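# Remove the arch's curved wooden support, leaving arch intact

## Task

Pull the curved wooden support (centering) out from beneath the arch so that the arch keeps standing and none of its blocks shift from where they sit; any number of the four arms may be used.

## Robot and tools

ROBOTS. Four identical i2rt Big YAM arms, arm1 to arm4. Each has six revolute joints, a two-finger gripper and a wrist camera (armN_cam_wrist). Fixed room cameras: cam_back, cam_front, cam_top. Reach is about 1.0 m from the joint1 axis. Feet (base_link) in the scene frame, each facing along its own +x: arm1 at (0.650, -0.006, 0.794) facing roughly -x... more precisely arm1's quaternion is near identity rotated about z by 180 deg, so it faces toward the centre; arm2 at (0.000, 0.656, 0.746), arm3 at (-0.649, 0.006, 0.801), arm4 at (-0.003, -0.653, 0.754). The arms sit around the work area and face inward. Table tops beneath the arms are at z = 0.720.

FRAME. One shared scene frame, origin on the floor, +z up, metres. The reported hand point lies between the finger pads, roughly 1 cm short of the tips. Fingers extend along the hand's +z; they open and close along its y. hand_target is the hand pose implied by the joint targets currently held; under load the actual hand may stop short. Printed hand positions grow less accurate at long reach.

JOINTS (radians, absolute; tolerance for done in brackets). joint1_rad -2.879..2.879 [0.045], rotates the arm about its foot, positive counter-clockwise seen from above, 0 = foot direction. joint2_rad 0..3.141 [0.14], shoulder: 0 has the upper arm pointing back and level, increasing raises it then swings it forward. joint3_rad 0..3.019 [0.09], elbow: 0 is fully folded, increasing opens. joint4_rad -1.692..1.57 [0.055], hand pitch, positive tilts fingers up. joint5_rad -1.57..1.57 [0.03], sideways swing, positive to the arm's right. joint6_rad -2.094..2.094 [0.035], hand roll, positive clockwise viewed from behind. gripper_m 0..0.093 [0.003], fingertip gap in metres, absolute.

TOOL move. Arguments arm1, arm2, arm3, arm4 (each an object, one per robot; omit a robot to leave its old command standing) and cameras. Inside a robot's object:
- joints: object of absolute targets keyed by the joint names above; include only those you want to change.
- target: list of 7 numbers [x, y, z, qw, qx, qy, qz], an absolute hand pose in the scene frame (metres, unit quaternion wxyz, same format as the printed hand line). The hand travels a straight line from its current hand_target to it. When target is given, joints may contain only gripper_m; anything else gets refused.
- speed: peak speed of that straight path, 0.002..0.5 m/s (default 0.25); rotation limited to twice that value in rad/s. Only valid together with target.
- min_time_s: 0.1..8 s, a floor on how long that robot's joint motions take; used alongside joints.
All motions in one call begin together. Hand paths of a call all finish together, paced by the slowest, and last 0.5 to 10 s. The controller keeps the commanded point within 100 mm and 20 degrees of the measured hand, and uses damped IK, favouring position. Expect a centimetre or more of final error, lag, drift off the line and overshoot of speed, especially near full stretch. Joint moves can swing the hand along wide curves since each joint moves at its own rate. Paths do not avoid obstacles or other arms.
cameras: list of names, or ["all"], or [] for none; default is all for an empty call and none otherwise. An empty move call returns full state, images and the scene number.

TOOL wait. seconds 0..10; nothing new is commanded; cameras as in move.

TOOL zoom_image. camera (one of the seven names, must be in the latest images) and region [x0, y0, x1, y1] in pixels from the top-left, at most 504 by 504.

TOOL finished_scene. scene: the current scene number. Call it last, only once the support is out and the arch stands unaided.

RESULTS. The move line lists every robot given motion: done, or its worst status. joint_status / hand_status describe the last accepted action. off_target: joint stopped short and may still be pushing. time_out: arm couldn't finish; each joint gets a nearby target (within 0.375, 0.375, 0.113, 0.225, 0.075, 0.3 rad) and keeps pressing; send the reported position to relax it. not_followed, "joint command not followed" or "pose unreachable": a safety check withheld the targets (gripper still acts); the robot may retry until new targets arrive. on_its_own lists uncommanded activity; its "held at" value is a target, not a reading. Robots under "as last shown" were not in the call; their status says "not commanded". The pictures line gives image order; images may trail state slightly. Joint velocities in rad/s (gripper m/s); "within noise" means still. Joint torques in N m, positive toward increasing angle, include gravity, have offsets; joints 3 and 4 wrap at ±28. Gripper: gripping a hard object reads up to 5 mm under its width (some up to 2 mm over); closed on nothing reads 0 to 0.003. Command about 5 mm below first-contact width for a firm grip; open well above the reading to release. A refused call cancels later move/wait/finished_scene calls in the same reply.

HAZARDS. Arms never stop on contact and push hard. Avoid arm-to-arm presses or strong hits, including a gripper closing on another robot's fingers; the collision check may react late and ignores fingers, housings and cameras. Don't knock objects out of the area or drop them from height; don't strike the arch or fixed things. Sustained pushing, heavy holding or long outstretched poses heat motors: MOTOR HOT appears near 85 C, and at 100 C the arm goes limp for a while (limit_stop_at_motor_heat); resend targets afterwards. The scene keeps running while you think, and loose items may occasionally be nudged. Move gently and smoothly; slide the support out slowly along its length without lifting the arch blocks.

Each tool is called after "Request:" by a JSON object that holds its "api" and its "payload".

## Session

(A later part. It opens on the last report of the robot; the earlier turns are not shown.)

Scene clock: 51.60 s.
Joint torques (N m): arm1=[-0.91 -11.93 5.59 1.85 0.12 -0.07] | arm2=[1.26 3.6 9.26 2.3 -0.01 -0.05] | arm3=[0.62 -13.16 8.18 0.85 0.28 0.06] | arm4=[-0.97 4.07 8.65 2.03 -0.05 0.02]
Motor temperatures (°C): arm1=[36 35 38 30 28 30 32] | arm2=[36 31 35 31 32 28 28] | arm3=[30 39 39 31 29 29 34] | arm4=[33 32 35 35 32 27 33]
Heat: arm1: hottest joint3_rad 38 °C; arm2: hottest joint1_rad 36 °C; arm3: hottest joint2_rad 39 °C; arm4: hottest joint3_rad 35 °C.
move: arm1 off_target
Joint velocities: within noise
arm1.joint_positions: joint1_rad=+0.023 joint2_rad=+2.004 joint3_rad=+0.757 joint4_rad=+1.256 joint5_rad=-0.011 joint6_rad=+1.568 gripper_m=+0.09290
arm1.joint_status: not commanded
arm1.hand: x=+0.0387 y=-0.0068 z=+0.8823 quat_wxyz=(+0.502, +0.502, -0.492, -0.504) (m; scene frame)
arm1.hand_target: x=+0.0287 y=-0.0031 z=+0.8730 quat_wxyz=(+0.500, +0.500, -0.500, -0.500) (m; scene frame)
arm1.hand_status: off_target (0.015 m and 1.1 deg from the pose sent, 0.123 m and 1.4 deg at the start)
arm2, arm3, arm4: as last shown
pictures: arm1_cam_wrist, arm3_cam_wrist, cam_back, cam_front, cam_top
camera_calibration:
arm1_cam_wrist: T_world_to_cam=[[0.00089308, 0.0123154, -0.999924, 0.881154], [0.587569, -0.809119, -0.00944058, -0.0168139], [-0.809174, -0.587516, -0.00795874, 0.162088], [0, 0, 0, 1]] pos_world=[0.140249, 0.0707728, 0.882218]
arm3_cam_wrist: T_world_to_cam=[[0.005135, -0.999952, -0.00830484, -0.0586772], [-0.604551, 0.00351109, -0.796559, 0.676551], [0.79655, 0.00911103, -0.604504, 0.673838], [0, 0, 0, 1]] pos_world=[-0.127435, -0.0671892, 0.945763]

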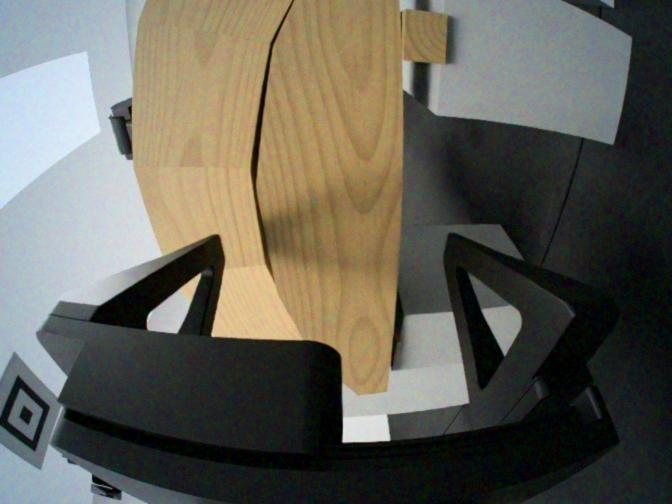

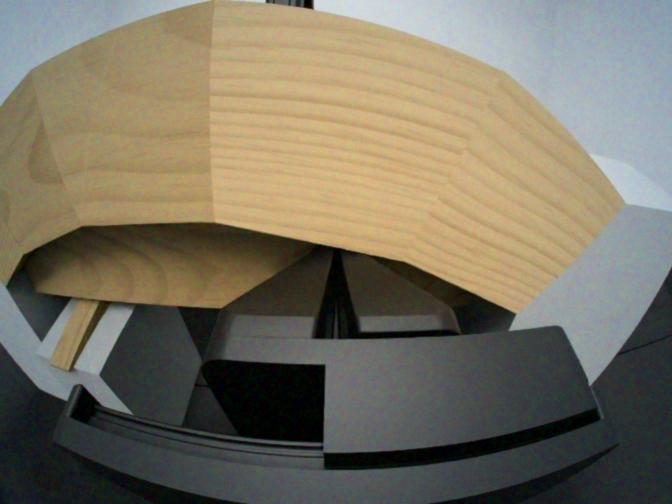

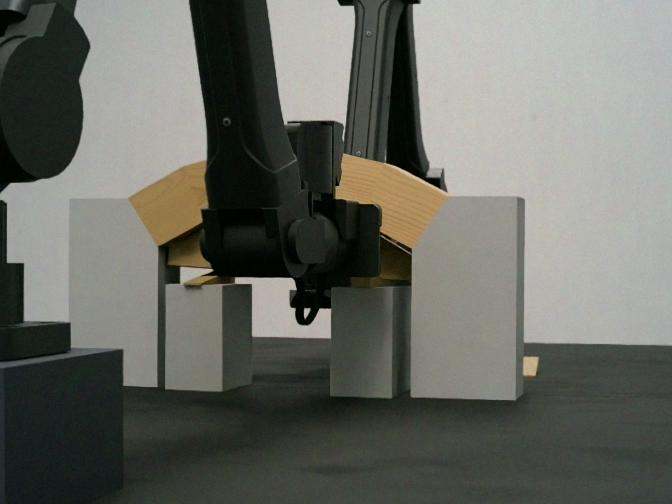

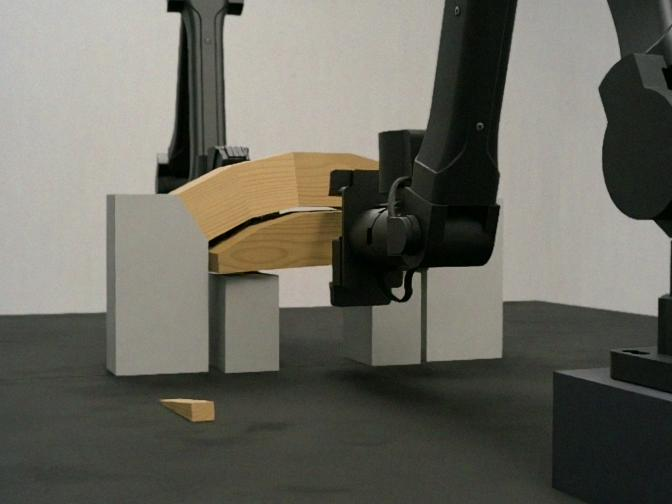

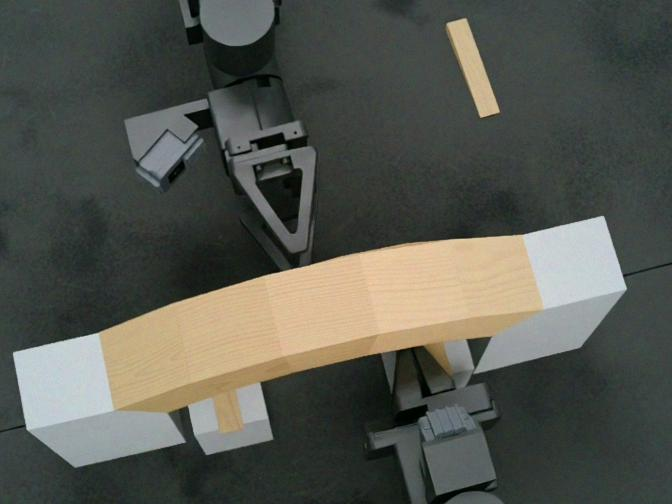

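Request:
{"api": "move", "payload": {"arm1": {"joints": {"gripper_m": 0.045}}, "cameras": ["cam_top", "arm1_cam_wrist", "cam_front"]}}

Scene clock: 52.53 s.
Joint torques (N m): arm1=[-0.85 -12.04 5.57 1.69 0.11 -0.08] | arm2=[1.26 3.78 9.4 2.26 0 -0.06] | arm3=[0.5 -13.33 8.17 0.87 0.27 0.05] | arm4=[-0.73 4.19 8.62 1.94 0.02 0.01]
Motor temperatures (°C): arm1=[36 35 38 30 28 30 32] | arm2=[36 31 35 31 32 28 28] | arm3=[30 39 39 31 29 29 34] | arm4=[33 32 35 35 32 27 33]
Heat: arm1: hottest joint3_rad 38 °C; arm2: hottest joint1_rad 36 °C; arm3: hottest joint2_rad 39 °C; arm4: hottest joint3_rad 35 °C.
move: arm1 done
Joint velocities: within noise
arm1.joint_positions: joint1_rad=+0.023 joint2_rad=+2.004 joint3_rad=+0.757 joint4_rad=+1.256 joint5_rad=-0.011 joint6_rad=+1.568 gripper_m=+0.04518
arm1.joint_status: all done
arm1.hand: x=+0.0386 y=-0.0068 z=+0.8824 quat_wxyz=(+0.502, +0.502, -0.492, -0.504) (m; scene frame)
arm1.hand_target: x=+0.0287 y=-0.0031 z=+0.8730 quat_wxyz=(+0.500, +0.500, -0.500, -0.500) (m; scene frame)
arm1.hand_status: not commanded
arm2.joint_positions: joint1_rad=+0.031 joint2_rad=+0.603 joint3_rad=+1.457 joint4_rad=-1.387 joint5_rad=-0.263 joint6_rad=+0.761 gripper_m=+0.09396
arm2.joint_status: not commanded
arm2.hand: x=+0.0421 y=+0.4486 z=+1.3126 quat_wxyz=(-0.497, -0.768, -0.393, +0.094) (m; scene frame)
arm2.hand_target: x=+0.0421 y=+0.4516 z=+1.3209 quat_wxyz=(-0.505, -0.763, -0.391, +0.098) (m; scene frame)
arm2.hand_status: not commanded
arm3: as last shown
arm4.joint_positions: joint1_rad=-0.454 joint2_rad=+0.631 joint3_rad=+1.450 joint4_rad=-1.565 joint5_rad=-0.075 joint6_rad=-0.150 gripper_m=+0.09396
arm4.joint_status: not commanded
arm4.hand: x=+0.0668 y=-0.4724 z=+1.2759 quat_wxyz=(-0.346, +0.552, -0.728, -0.214) (m; scene frame)
arm4.hand_target: x=+0.0658 y=-0.4742 z=+1.2836 quat_wxyz=(-0.354, +0.550, -0.724, -0.218) (m; scene frame)
arm4.hand_status: not commanded
pictures: arm1_cam_wrist, cam_front, cam_top
camera_calibration:
arm1_cam_wrist: T_world_to_cam=[[0.000908564, 0.0119552, -0.999928, 0.881281], [0.58757, -0.809122, -0.00914004, -0.0170191], [-0.809173, -0.587519, -0.00775966, 0.161832], [0, 0, 0, 1]] pos_world=[0.140149, 0.070773, 0.882318]

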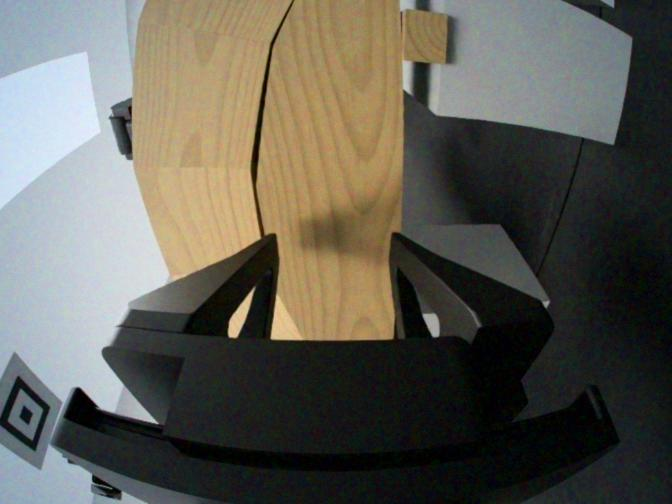

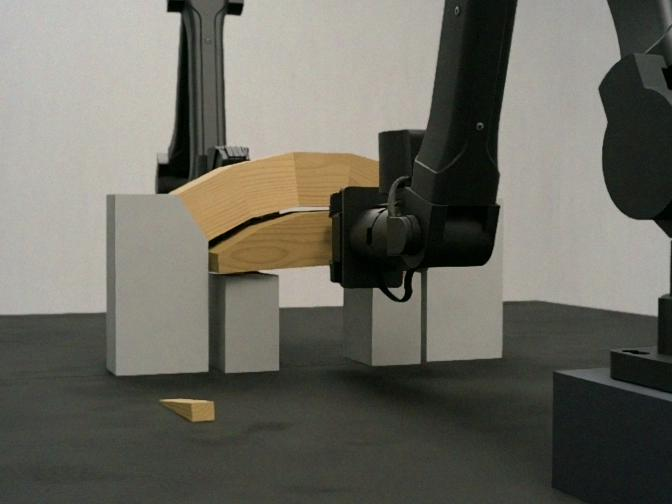

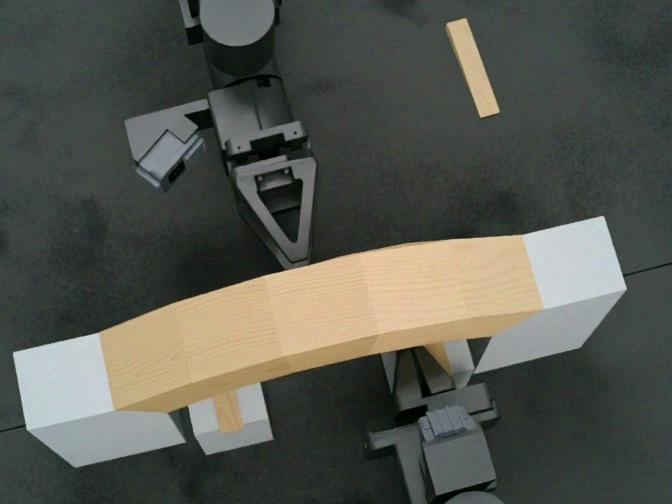

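Request:
{"api": "move", "payload": {"arm1": {"target": [0.09, -0.003, 0.873, 0.5, 0.5, -0.5, -0.5], "speed": 0.15, "joints": {"gripper_m": 0.093}}, "arm3": {"target": [-0.085, -0.055, 0.87, 0.712, 0, 0.7022, 0], "speed": 0.15}, "cameras": []}}

Request:
{"api": "move", "payload": {"arm1": {"target": [0.14, -0.15, 0.873, 0.5, 0.5, -0.5, -0.5], "speed": 0.25}, "arm3": {"target": [-0.085, 0.05, 0.873, 0.712, 0, 0.7022, 0], "speed": 0.25}, "cameras": ["arm3_cam_wrist", "cam_front", "cam_top"]}}

Request:
{"api": "zoom_image", "payload": {"camera": "cam_front", "region": [190, 140, 450, 320]}}

Request:
{"api": "zoom_image", "payload": {"camera": "arm3_cam_wrist", "region": [170, 80, 660, 320]}}

Scene clock: 55.07 s.
Joint torques (N m): arm1=[-1.03 -14.45 1.94 3.54 0.06 -0.08] | arm2=[1.2 3.6 9.33 2.26 0 -0.05] | arm3=[-0.03 -15.33 2.81 2.19 -0.03 0.05] | arm4=[-1.03 4.07 8.73 1.89 0.02 0.02]
Motor temperatures (°C): arm1=[36 35 38 30 28 30 32] | arm2=[36 31 35 31 32 28 28] | arm3=[30 39 38 31 29 29 34] | arm4=[33 32 35 35 32 27 33]
Heat: arm1: hottest joint3_rad 38 °C; arm2: hottest joint1_rad 36 °C; arm3: hottest joint2_rad 39 °C; arm4: hottest joint3_rad 35 °C.
move: arm1 off_target; arm3 off_target
Joint velocities: within noise
arm1.joint_positions: joint1_rad=+0.023 joint2_rad=+2.000 joint3_rad=+0.624 joint4_rad=+1.335 joint5_rad=-0.011 joint6_rad=+1.568 gripper_m=+0.09291
arm1.joint_status: all done
arm1.hand: x=+0.0877 y=-0.0067 z=+0.8578 quat_wxyz=(+0.490, +0.514, -0.505, -0.491) (m; scene frame)
arm1.hand_target: x=+0.0899 y=-0.0032 z=+0.8727 quat_wxyz=(+0.500, +0.500, -0.500, -0.500) (m; scene frame)
arm1.hand_status: off_target (0.016 m and 2.3 deg from the pose sent, 0.052 m and 1.1 deg at the start)
arm2, arm4: as last shown
arm3.joint_positions: joint1_rad=-0.196 joint2_rad=+2.043 joint3_rad=+0.647 joint4_rad=+1.380 joint5_rad=-0.151 joint6_rad=+0.012 gripper_m=+0.00017
arm3.joint_status: not commanded
arm3.hand: x=-0.0847 y=-0.0573 z=+0.8534 quat_wxyz=(-0.698, -0.005, -0.716, -0.001) (m; scene frame)
arm3.hand_target: x=-0.0850 y=-0.0550 z=+0.8697 quat_wxyz=(-0.712, +0.000, -0.702, +0.000) (m; scene frame)
arm3.hand_status: off_target (0.017 m and 2.3 deg from the pose sent, 0.059 m and 0.7 deg at the start)
pictures: none
No camera images: "cameras" was empty.

Scene clock: 56.47 s.
Joint torques (N m): arm1=[-0.03 -13.51 1.76 3.17 0.14 -0.1] | arm2=[1.08 3.66 9.33 2.29 0 -0.05] | arm3=[-0.26 -15.21 3.51 1.66 0.25 -0.01] | arm4=[-0.91 3.84 8.61 2.09 -0.01 0.03]
Motor temperatures (°C): arm1=[36 35 38 30 28 30 32] | arm2=[36 31 35 31 32 28 28] | arm3=[30 39 38 31 29 29 34] | arm4=[33 32 35 35 32 27 33]
Heat: arm1: hottest joint3_rad 38 °C; arm2: hottest joint1_rad 36 °C; arm3: hottest joint2_rad 39 °C; arm4: hottest joint3_rad 35 °C.
move: arm1 off_target; arm3 off_target
Joint velocities: within noise
arm1.joint_positions: joint1_rad=+0.421 joint2_rad=+1.980 joint3_rad=+0.559 joint4_rad=+1.379 joint5_rad=+0.399 joint6_rad=+1.573 gripper_m=+0.09291
arm1.joint_status: not commanded
arm1.hand: x=+0.1389 y=-0.1467 z=+0.8586 quat_wxyz=(+0.485, +0.513, -0.504, -0.498) (m; scene frame)
arm1.hand_target: x=+0.1399 y=-0.1500 z=+0.8728 quat_wxyz=(+0.500, +0.500, -0.500, -0.500) (m; scene frame)
arm1.hand_status: off_target (0.015 m and 2.3 deg from the pose sent, 0.153 m and 2.3 deg at the start)
arm2, arm4: as last shown
arm3.joint_positions: joint1_rad=+0.070 joint2_rad=+2.030 joint3_rad=+0.629 joint4_rad=+1.386 joint5_rad=+0.110 joint6_rad=+0.012 gripper_m=+0.00017
arm3.joint_status: not commanded
arm3.hand: x=-0.0877 y=+0.0477 z=+0.8563 quat_wxyz=(-0.699, -0.002, -0.715, -0.001) (m; scene frame)
arm3.hand_target: x=-0.0851 y=+0.0499 z=+0.8728 quat_wxyz=(-0.712, +0.000, -0.702, +0.000) (m; scene frame)
arm3.hand_status: off_target (0.017 m and 2.1 deg from the pose sent, 0.109 m and 2.3 deg at the start)
pictures: arm3_cam_wrist, cam_front, cam_top
camera_calibration:
arm3_cam_wrist: T_world_to_cam=[[0.012354, -0.999881, -0.00922207, 0.0575457], [-0.626638, -0.000554706, -0.77931, 0.614345], [0.779213, 0.0154065, -0.62657, 0.731898], [0, 0, 0, 1]] pos_world=[-0.186044, 0.0466037, 0.937881]

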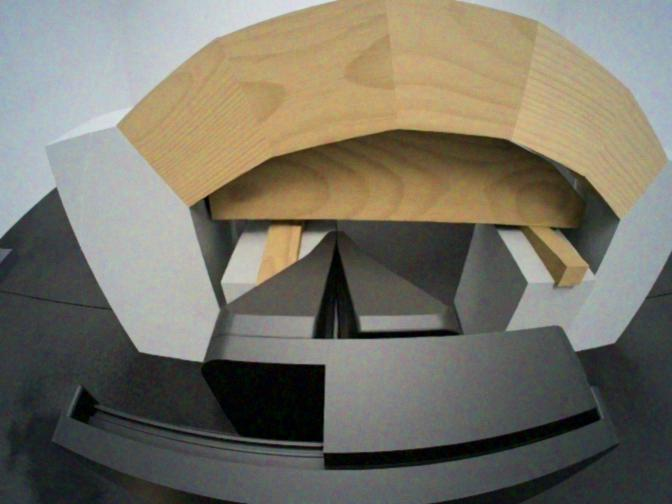

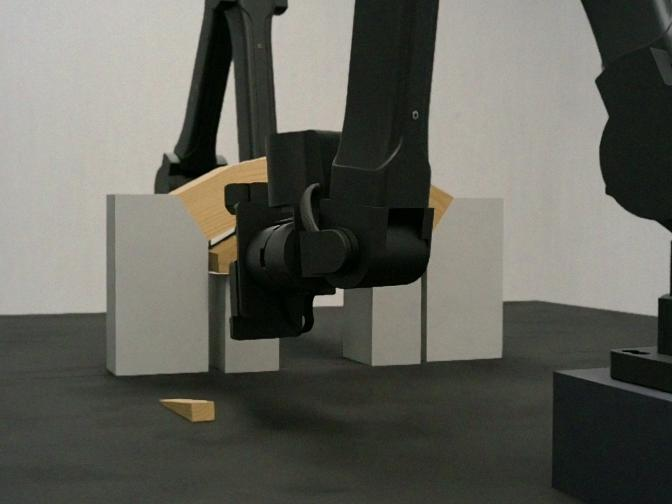

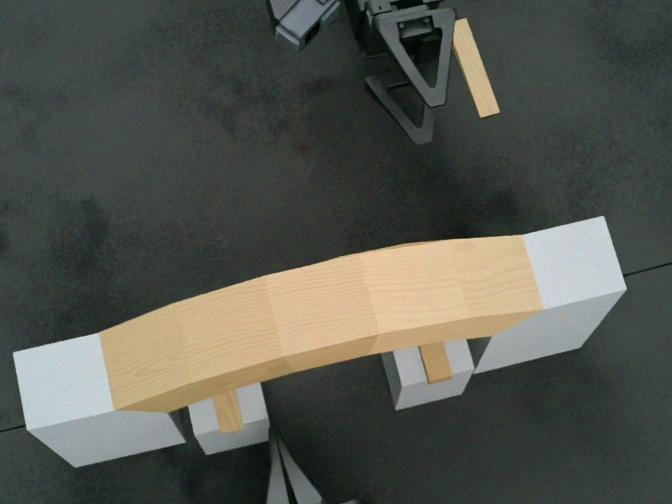

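Scaled by 1.938 from the camera's 672x504 image, which has a finer 960x720 frame.

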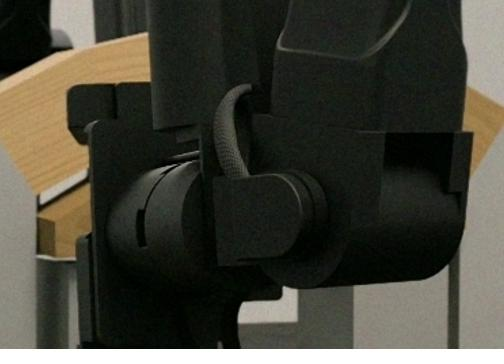

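Scaled by 1.029 from the camera's 672x504 image, which has a finer 960x720 frame.

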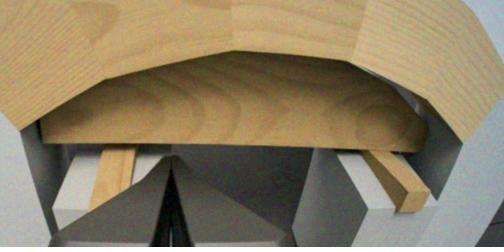

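Request:
{"api": "move", "payload": {"arm3": {"target": [-0.006, 0.046, 0.862, 0.712, 0, 0.7022, 0], "speed": 0.08}, "arm1": {"target": [0.17, 0.0, 0.884, 0.5, 0.5, -0.5, -0.5], "speed": 0.2}, "cameras": ["arm3_cam_wrist", "cam_front", "cam_top", "arm1_cam_wrist"]}}

Request:
{"api": "zoom_image", "payload": {"camera": "arm1_cam_wrist", "region": [200, 0, 450, 250]}}

Request:
{"api": "zoom_image", "payload": {"camera": "cam_front", "region": [190, 140, 450, 320]}}

Scene clock: 58.57 s.
Joint torques (N m): arm1=[-1.32 -11.4 0.91 3.49 -0.11 -0.14] | arm2=[1.2 3.9 9.32 2.29 -0.02 -0.05] | arm3=[-1.14 -13.51 7.97 0.94 -0.02 -0.01] | arm4=[-1.08 4.01 8.61 2.17 -0.01 0.05]
Motor temperatures (°C): arm1=[36 35 38 30 28 30 32] | arm2=[36 31 35 31 32 28 28] | arm3=[30 40 38 31 29 29 34] | arm4=[33 32 35 35 32 27 33]
Heat: arm1: hottest joint3_rad 38 °C; arm2: hottest joint1_rad 36 °C; arm3: hottest joint2_rad 40 °C; arm4: hottest joint3_rad 35 °C.
move: arm1 off_target; arm3 off_target
Joint velocities: within noise
arm1.joint_positions: joint1_rad=+0.016 joint2_rad=+1.906 joint3_rad=+0.400 joint4_rad=+1.467 joint5_rad=-0.018 joint6_rad=+1.573 gripper_m=+0.09291
arm1.joint_status: not commanded
arm1.hand: x=+0.1677 y=-0.0048 z=+0.8710 quat_wxyz=(+0.492, +0.512, -0.505, -0.491) (m; scene frame)
arm1.hand_target: x=+0.1700 y=-0.0001 z=+0.8837 quat_wxyz=(+0.500, +0.500, -0.500, -0.500) (m; scene frame)
arm1.hand_status: off_target (0.014 m and 2.1 deg from the pose sent, 0.152 m and 2.4 deg at the start)
arm2, arm4: as last shown
arm3.joint_positions: joint1_rad=+0.058 joint2_rad=+2.083 joint3_rad=+0.822 joint4_rad=+1.274 joint5_rad=+0.089 joint6_rad=+0.012 gripper_m=+0.00017
arm3.joint_status: not commanded
arm3.hand: x=-0.0195 y=+0.0513 z=+0.8627 quat_wxyz=(-0.709, +0.000, -0.705, -0.005) (m; scene frame)
arm3.hand_target: x=-0.0066 y=+0.0459 z=+0.8622 quat_wxyz=(-0.712, +0.000, -0.702, +0.000) (m; scene frame)
arm3.hand_status: off_target (0.015 m and 0.8 deg from the pose sent, 0.082 m and 2.1 deg at the start)
pictures: arm1_cam_wrist, arm3_cam_wrist, cam_front, cam_top
camera_calibration:
arm1_cam_wrist: T_world_to_cam=[[0.0490171, 0.00659657, -0.998776, 0.860594], [0.586811, -0.809384, 0.0234533, -0.119609], [-0.808239, -0.587242, -0.0435446, 0.298448], [0, 0, 0, 1]] pos_world=[0.269222, 0.0727748, 0.875342]
arm3_cam_wrist: T_world_to_cam=[[0.0219351, -0.999691, -0.0116598, 0.0626845], [-0.605181, -0.00399381, -0.796078, 0.677121], [0.795786, 0.0245184, -0.605082, 0.664022], [0, 0, 0, 1]] pos_world=[-0.120014, 0.0490887, 0.94156]

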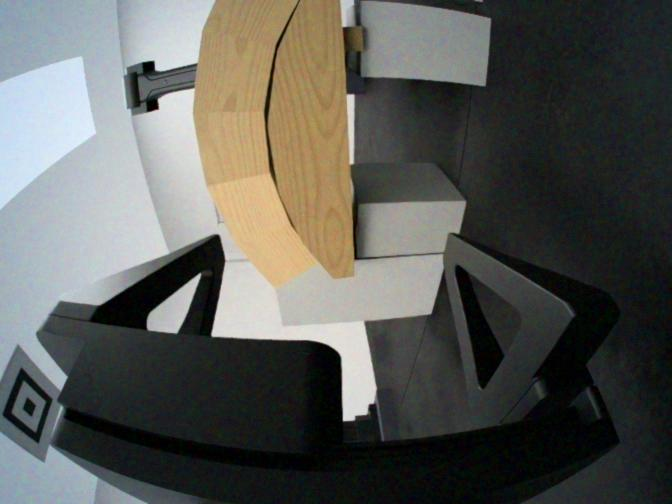

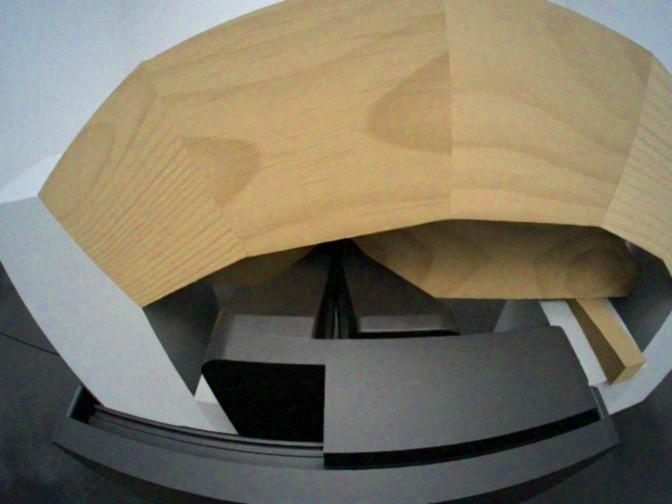

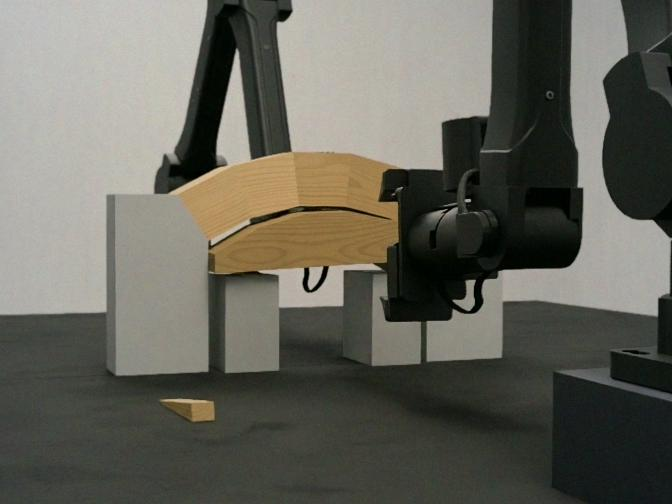

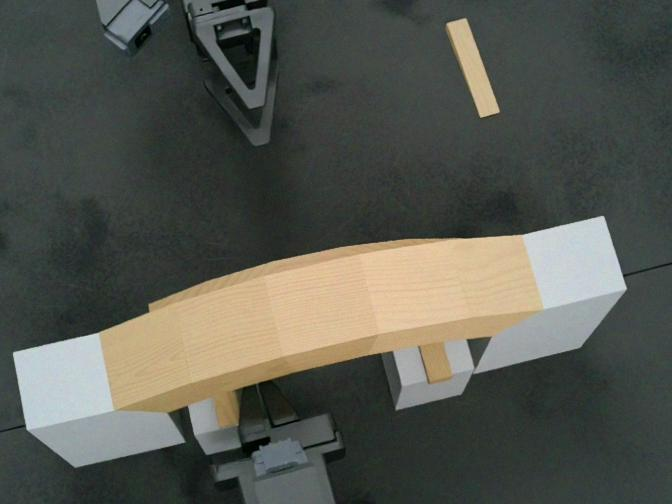

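Scaled by 2.016 from the camera's 672x504 image, which has a finer 960x720 frame.

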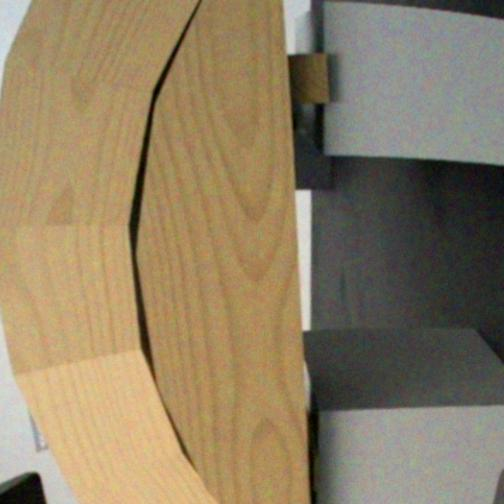

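Scaled by 1.938 from the camera's 672x504 image, which has a finer 960x720 frame.

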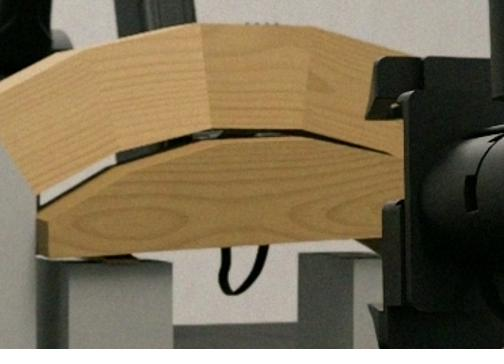

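Request:
{"api": "move", "payload": {"arm1": {"target": [0.07, 0.012, 0.884, 0.5, 0.5, -0.5, -0.5], "speed": 0.2}, "cameras": []}}

Scene clock: 60.93 s.
Joint torques (N m): arm1=[-1.55 -10.7 5.11 1.69 -0.12 -0.13] | arm2=[0.85 3.96 9.28 2.28 -0.02 -0.06] | arm3=[-1.14 -13.45 7.98 0.94 -0.01 0] | arm4=[-0.97 4.54 8.59 2.14 0.01 0.03]
Motor temperatures (°C): arm1=[36 35 38 30 28 30 31] | arm2=[36 31 35 31 32 28 28] | arm3=[30 40 38 31 29 29 34] | arm4=[33 32 35 35 32 27 33]
Heat: arm1: hottest joint3_rad 38 °C; arm2: hottest joint1_rad 36 °C; arm3: hottest joint2_rad 40 °C; arm4: hottest joint3_rad 35 °C.
move: arm1 off_target
Joint velocities: within noise
arm1.joint_positions: joint1_rad=-0.008 joint2_rad=+1.932 joint3_rad=+0.635 joint4_rad=+1.304 joint5_rad=-0.042 joint6_rad=+1.573 gripper_m=+0.09291
arm1.joint_status: not commanded
arm1.hand: x=+0.0803 y=+0.0049 z=+0.8913 quat_wxyz=(+0.503, +0.501, -0.493, -0.502) (m; scene frame)
arm1.hand_target: x=+0.0707 y=+0.0121 z=+0.8841 quat_wxyz=(+0.500, +0.500, -0.500, -0.500) (m; scene frame)
arm1.hand_status: off_target (0.015 m and 0.9 deg from the pose sent, 0.100 m and 2.1 deg at the start)
arm2, arm3, arm4: as last shown
pictures: none
No camera images: "cameras" was empty.

Request:
{"api": "move", "payload": {"arm1": {"target": [0.021, 0.014, 0.870, 0.5, 0.5, -0.5, -0.5], "speed": 0.1}, "cameras": ["arm1_cam_wrist", "cam_top", "cam_front"]}}

Request:
{"api": "zoom_image", "payload": {"camera": "cam_front", "region": [190, 140, 450, 320]}}

Request:
{"api": "zoom_image", "payload": {"camera": "cam_top", "region": [120, 100, 420, 400]}}

Scene clock: 62.33 s.
Joint torques (N m): arm1=[-1.38 -12.16 5.53 1.63 -0.09 -0.13] | arm2=[1.03 3.78 9.31 2.28 0 -0.06] | arm3=[-1.08 -13.57 7.94 0.92 -0.01 0] | arm4=[-0.91 4.13 8.66 2.17 -0.02 0.03]
Motor temperatures (°C): arm1=[36 35 38 30 28 30 31] | arm2=[36 31 35 31 32 28 28] | arm3=[30 40 38 31 29 29 34] | arm4=[33 32 35 35 32 27 33]
Heat: arm1: hottest joint3_rad 38 °C; arm2: hottest joint1_rad 36 °C; arm3: hottest joint2_rad 40 °C; arm4: hottest joint3_rad 35 °C.
move: arm1 off_target
Joint velocities: within noise
arm1.joint_positions: joint1_rad=-0.008 joint2_rad=+2.021 joint3_rad=+0.780 joint4_rad=+1.250 joint5_rad=-0.042 joint6_rad=+1.573 gripper_m=+0.09291
arm1.joint_status: not commanded
arm1.hand: x=+0.0315 y=+0.0066 z=+0.8795 quat_wxyz=(+0.504, +0.501, -0.493, -0.503) (m; scene frame)
arm1.hand_target: x=+0.0218 y=+0.0141 z=+0.8702 quat_wxyz=(+0.500, +0.500, -0.500, -0.500) (m; scene frame)
arm1.hand_status: off_target (0.016 m and 1.0 deg from the pose sent, 0.064 m and 0.9 deg at the start)
arm2, arm3, arm4: as last shown
pictures: arm1_cam_wrist, cam_front, cam_top
camera_calibration:
arm1_cam_wrist: T_world_to_cam=[[0.00102124, 0.00721449, -0.999973, 0.878248], [0.588504, -0.808477, -0.00523189, -0.00542386], [-0.808493, -0.588483, -0.00507141, 0.161601], [0, 0, 0, 1]] pos_world=[0.132949, 0.0843785, 0.879016]

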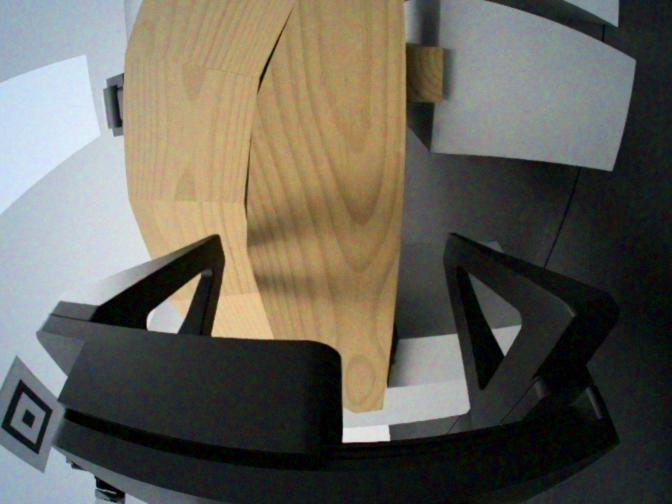

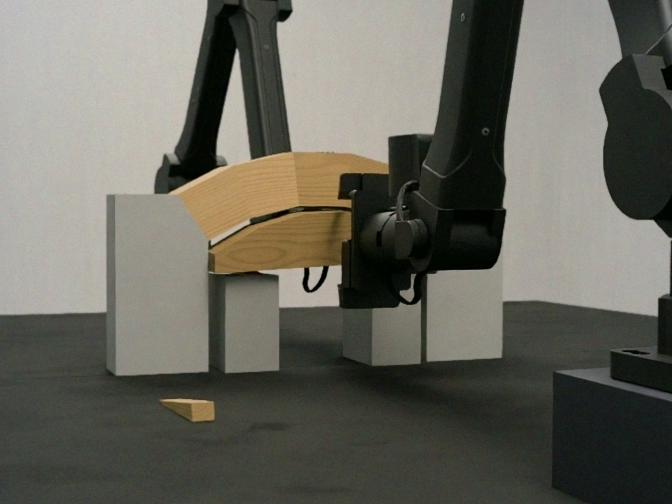

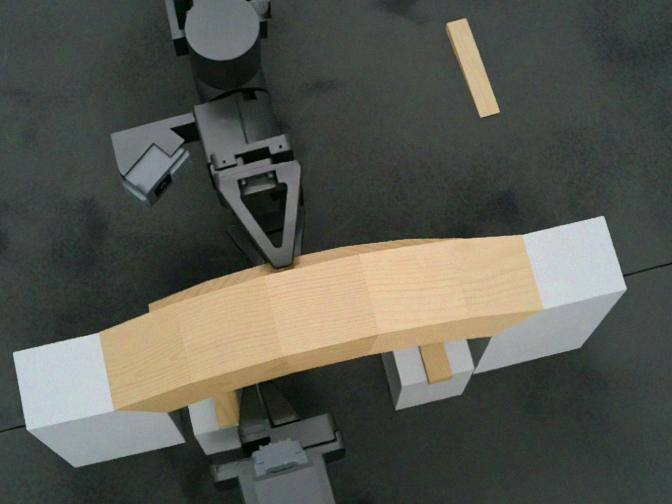

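Scaled by 1.938 from the camera's 672x504 image, which has a finer 960x720 frame.

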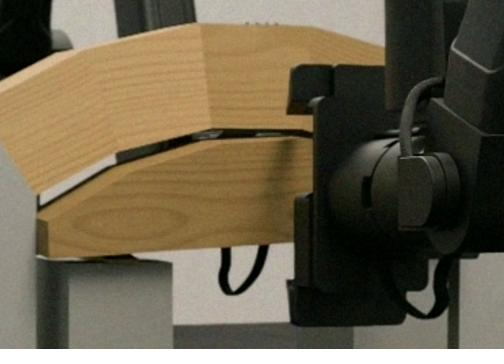

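Scaled by 1.680 from the camera's 672x504 image, which has a finer 960x720 frame.

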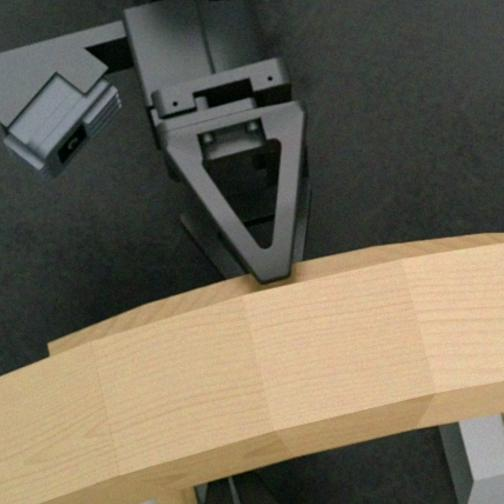

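Request:
{"api": "move", "payload": {"arm1": {"target": [0.011, 0.014, 0.870, 0.5, 0.5, -0.5, -0.5], "speed": 0.1}, "cameras": ["cam_top"]}}

Request:
{"api": "zoom_image", "payload": {"camera": "cam_top", "region": [120, 100, 420, 400]}}

Scene clock: 63.63 s.
Joint torques (N m): arm1=[-1.32 -12.57 5.82 1.59 -0.06 -0.14] | arm2=[1.26 3.78 9.39 2.24 -0.01 -0.06] | arm3=[-1.08 -13.45 7.97 0.88 -0.02 -0.01] | arm4=[-1.08 4.31 8.47 2.14 0.03 0.01]
Motor temperatures (°C): arm1=[36 35 38 30 28 30 31] | arm2=[36 31 35 31 32 28 28] | arm3=[30 40 38 31 29 29 34] | arm4=[33 32 35 35 32 27 33]
Heat: arm1: hottest joint3_rad 38 °C; arm2: hottest joint1_rad 36 °C; arm3: hottest joint2_rad 40 °C; arm4: hottest joint3_rad 35 °C.
move: arm1 off_target
Joint velocities: within noise
arm1.joint_positions: joint1_rad=-0.008 joint2_rad=+2.030 joint3_rad=+0.808 joint4_rad=+1.231 joint5_rad=-0.042 joint6_rad=+1.573 gripper_m=+0.09291
arm1.joint_status: not commanded
arm1.hand: x=+0.0218 y=+0.0069 z=+0.8796 quat_wxyz=(+0.504, +0.501, -0.493, -0.502) (m; scene frame)
arm1.hand_target: x=+0.0119 y=+0.0141 z=+0.8701 quat_wxyz=(+0.500, +0.500, -0.500, -0.500) (m; scene frame)
arm1.hand_status: off_target (0.016 m and 1.0 deg from the pose sent, 0.024 m and 1.0 deg at the start)
arm2, arm3, arm4: as last shown
pictures: cam_top

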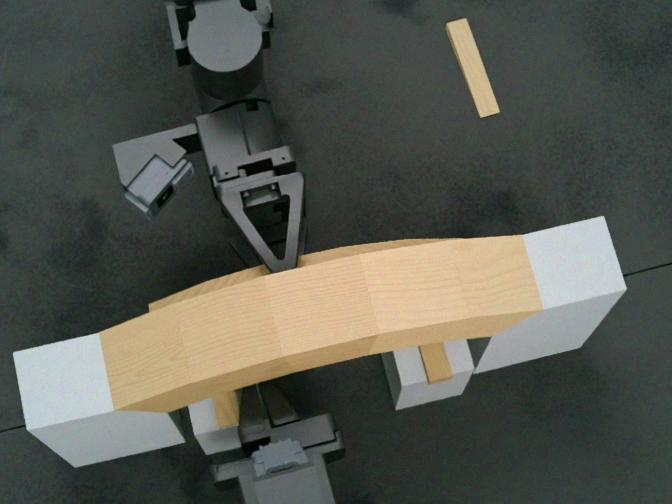

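Scaled by 1.680 from the camera's 672x504 image, which has a finer 960x720 frame.

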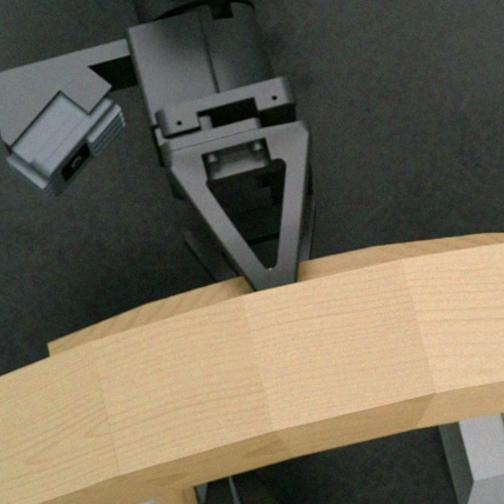

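Request:
{"api": "move", "payload": {"arm1": {"joints": {"gripper_m": 0.045}}, "cameras": ["arm1_cam_wrist", "cam_front", "cam_top"]}}

Request:
{"api": "zoom_image", "payload": {"camera": "cam_front", "region": [190, 140, 450, 320]}}

Scene clock: 64.40 s.
Joint torques (N m): arm1=[-1.32 -12.4 5.48 1.58 -0.05 -0.13] | arm2=[1.08 3.55 9.32 2.28 -0.01 -0.05] | arm3=[-1.26 -13.63 7.92 0.95 0.05 -0.01] | arm4=[-0.91 4.13 8.58 2.07 -0.02 0.04]
Motor temperatures (°C): arm1=[36 35 38 30 28 30 31] | arm2=[36 31 35 31 32 28 28] | arm3=[30 40 38 31 29 29 34] | arm4=[33 32 35 35 32 27 33]
Heat: arm1: hottest joint3_rad 38 °C; arm2: hottest joint1_rad 36 °C; arm3: hottest joint2_rad 40 °C; arm4: hottest joint3_rad 35 °C.
move: arm1 off_target
Joint velocities: within noise
arm1.joint_positions: joint1_rad=-0.008 joint2_rad=+2.028 joint3_rad=+0.813 joint4_rad=+1.234 joint5_rad=-0.043 joint6_rad=+1.573 gripper_m=+0.05722
arm1.joint_status: gripper_m off_target (ended at +0.05726, target +0.04500)
arm1.hand: x=+0.0198 y=+0.0069 z=+0.8836 quat_wxyz=(+0.506, +0.499, -0.490, -0.505) (m; scene frame)
arm1.hand_target: x=+0.0118 y=+0.0141 z=+0.8702 quat_wxyz=(+0.500, +0.500, -0.500, -0.500) (m; scene frame)
arm1.hand_status: not commanded
arm2, arm4: as last shown
arm3.joint_positions: joint1_rad=+0.058 joint2_rad=+2.084 joint3_rad=+0.822 joint4_rad=+1.273 joint5_rad=+0.088 joint6_rad=+0.012 gripper_m=+0.00017
arm3.joint_status: not commanded
arm3.hand: x=-0.0195 y=+0.0515 z=+0.8620 quat_wxyz=(-0.708, +0.001, -0.706, -0.006) (m; scene frame)
arm3.hand_target: x=-0.0066 y=+0.0458 z=+0.8623 quat_wxyz=(-0.712, +0.000, -0.702, +0.000) (m; scene frame)
arm3.hand_status: not commanded
pictures: arm1_cam_wrist, cam_front, cam_top
camera_calibration:
arm1_cam_wrist: T_world_to_cam=[[-0.00894051, 0.00760393, -0.999931, 0.882469], [0.588828, -0.808178, -0.0114105, 0.00710389], [-0.808209, -0.58889, 0.00274811, 0.145441], [0, 0, 0, 1]] pos_world=[0.121253, 0.0846797, 0.882089]

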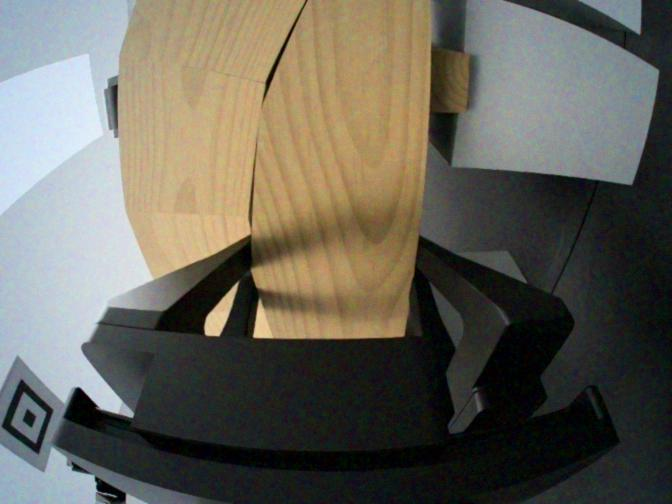

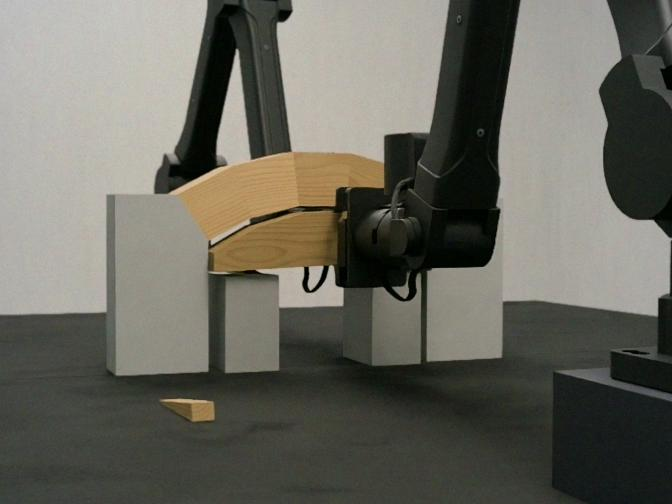

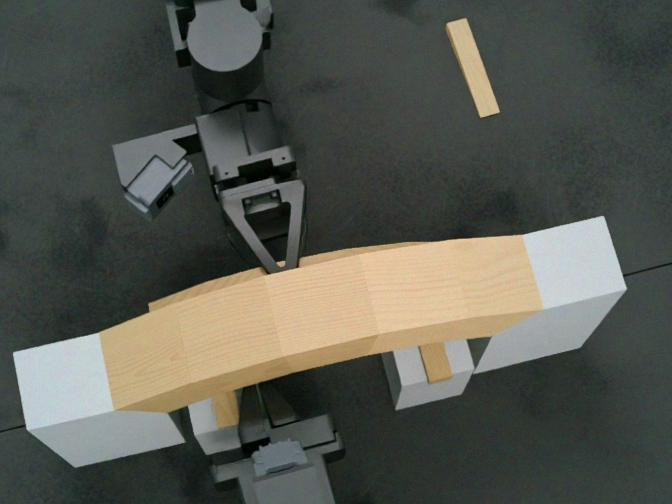

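Scaled by 1.938 from the camera's 672x504 image, which has a finer 960x720 frame.

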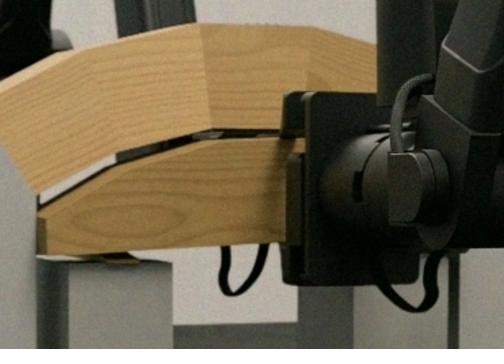

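Request:
{"api": "move", "payload": {"arm1": {"target": [0.07, 0.013, 0.890, 0.5, 0.5, -0.5, -0.5], "speed": 0.06}, "cameras": ["arm1_cam_wrist", "cam_front", "cam_top", "arm3_cam_wrist"]}}

Request:
{"api": "zoom_image", "payload": {"camera": "cam_front", "region": [190, 140, 450, 320]}}

Scene clock: 66.47 s.
Joint torques (N m): arm1=[-1.61 -14.62 2.52 3.33 -0.06 0.06] | arm2=[1.03 3.55 9.39 2.29 -0.01 -0.07] | arm3=[-0.97 -13.63 7.41 1.01 0.05 0] | arm4=[-1.14 4.31 8.65 2.13 0 0.02]
Motor temperatures (°C): arm1=[36 35 38 30 28 30 32] | arm2=[36 31 35 31 32 28 28] | arm3=[30 40 39 31 29 29 33] | arm4=[33 32 35 35 32 27 33]
Heat: arm1: hottest joint3_rad 38 °C; arm2: hottest joint1_rad 36 °C; arm3: hottest joint2_rad 40 °C; arm4: hottest joint3_rad 35 °C.
move: arm1 off_target
Joint velocities: within noise
arm1.joint_positions: joint1_rad=-0.008 joint2_rad=+1.959 joint3_rad=+0.673 joint4_rad=+1.251 joint5_rad=-0.046 joint6_rad=+1.555 gripper_m=+0.05723
arm1.joint_status: not commanded
arm1.hand: x=+0.0678 y=+0.0047 z=+0.8766 quat_wxyz=(+0.490, +0.517, -0.499, -0.494) (m; scene frame)
arm1.hand_target: x=+0.0700 y=+0.0128 z=+0.8897 quat_wxyz=(+0.500, +0.500, -0.500, -0.500) (m; scene frame)
arm1.hand_status: off_target (0.016 m and 2.4 deg from the pose sent, 0.051 m and 1.5 deg at the start)
arm2.joint_positions: joint1_rad=+0.031 joint2_rad=+0.603 joint3_rad=+1.457 joint4_rad=-1.387 joint5_rad=-0.263 joint6_rad=+0.761 gripper_m=+0.09396
arm2.joint_status: not commanded
arm2.hand: x=+0.0421 y=+0.4486 z=+1.3126 quat_wxyz=(-0.497, -0.768, -0.393, +0.094) (m; scene frame)
arm2.hand_target: x=+0.0421 y=+0.4516 z=+1.3209 quat_wxyz=(-0.505, -0.763, -0.391, +0.098) (m; scene frame)
arm2.hand_status: not commanded
arm3.joint_positions: joint1_rad=+0.058 joint2_rad=+2.084 joint3_rad=+0.829 joint4_rad=+1.272 joint5_rad=+0.088 joint6_rad=+0.012 gripper_m=+0.00017
arm3.joint_status: not commanded
arm3.hand: x=-0.0172 y=+0.0513 z=+0.8636 quat_wxyz=(-0.710, +0.000, -0.704, -0.006) (m; scene frame)
arm3.hand_target: x=-0.0067 y=+0.0459 z=+0.8622 quat_wxyz=(-0.712, +0.000, -0.702, +0.000) (m; scene frame)
arm3.hand_status: not commanded
arm4.joint_positions: joint1_rad=-0.454 joint2_rad=+0.631 joint3_rad=+1.450 joint4_rad=-1.565 joint5_rad=-0.075 joint6_rad=-0.150 gripper_m=+0.09396
arm4.joint_status: not commanded
arm4.hand: x=+0.0668 y=-0.4724 z=+1.2759 quat_wxyz=(-0.346, +0.552, -0.728, -0.214) (m; scene frame)
arm4.hand_target: x=+0.0658 y=-0.4742 z=+1.2836 quat_wxyz=(-0.354, +0.550, -0.724, -0.218) (m; scene frame)
arm4.hand_status: not commanded
pictures: arm1_cam_wrist, arm3_cam_wrist, cam_front, cam_top
camera_calibration:
arm1_cam_wrist: T_world_to_cam=[[0.044959, 0.0234194, -0.998714, 0.871178], [0.591636, -0.806169, 0.00772932, -0.0399622], [-0.804951, -0.591222, -0.0501003, 0.229014], [0, 0, 0, 1]] pos_world=[0.168821, 0.0827796, 0.881841]
arm3_cam_wrist: T_world_to_cam=[[0.0223774, -0.999679, -0.0118829, 0.0627085], [-0.602724, -0.00400682, -0.79794, 0.680845], [0.797636, 0.0250179, -0.60262, 0.660679], [0, 0, 0, 1]] pos_world=[-0.118023, 0.0488876, 0.942157]

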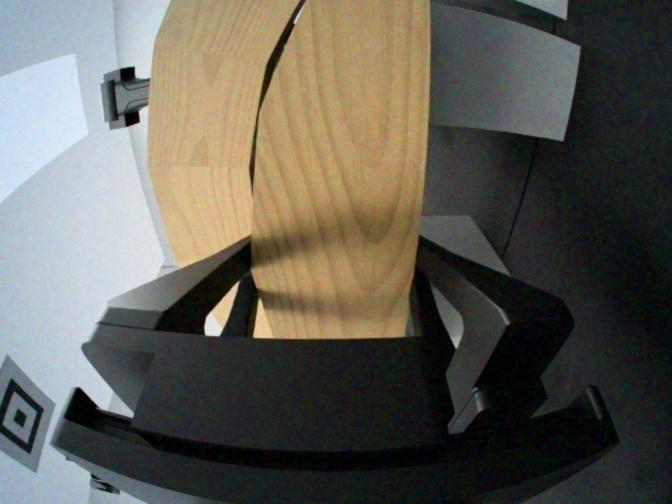

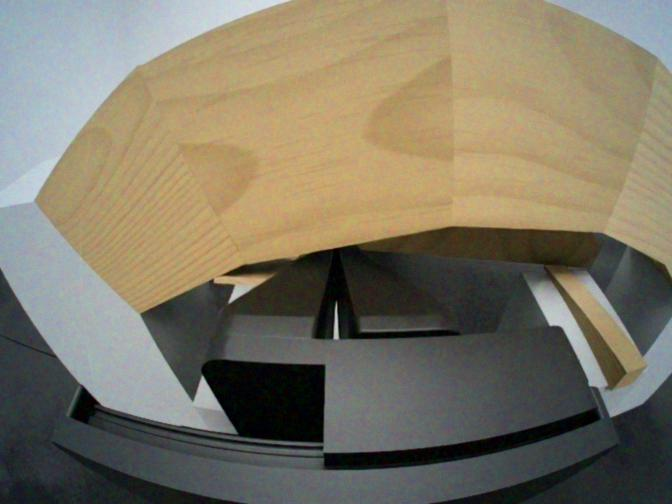

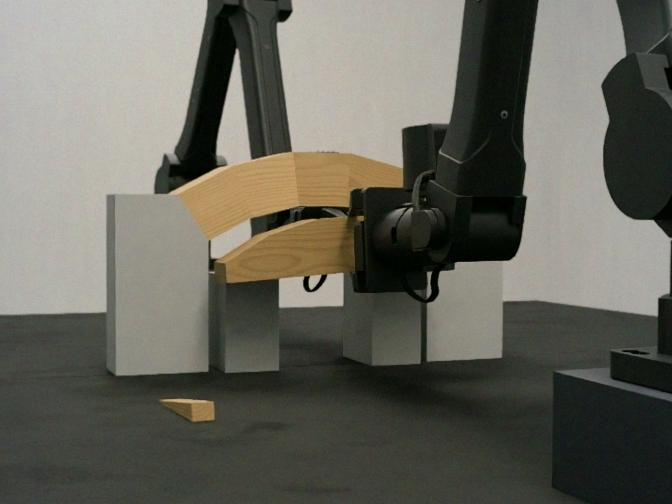

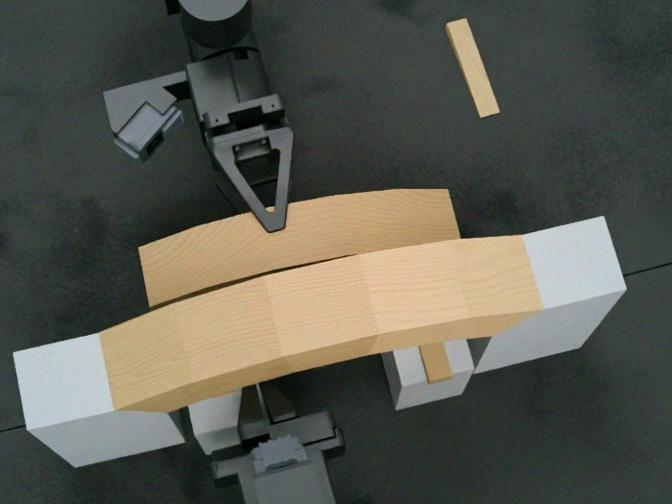

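Scaled by 1.938 from the camera's 672x504 image, which has a finer 960x720 frame.

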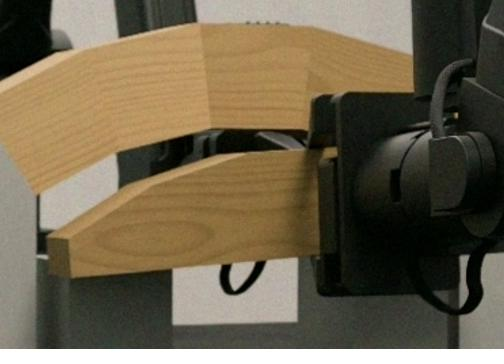

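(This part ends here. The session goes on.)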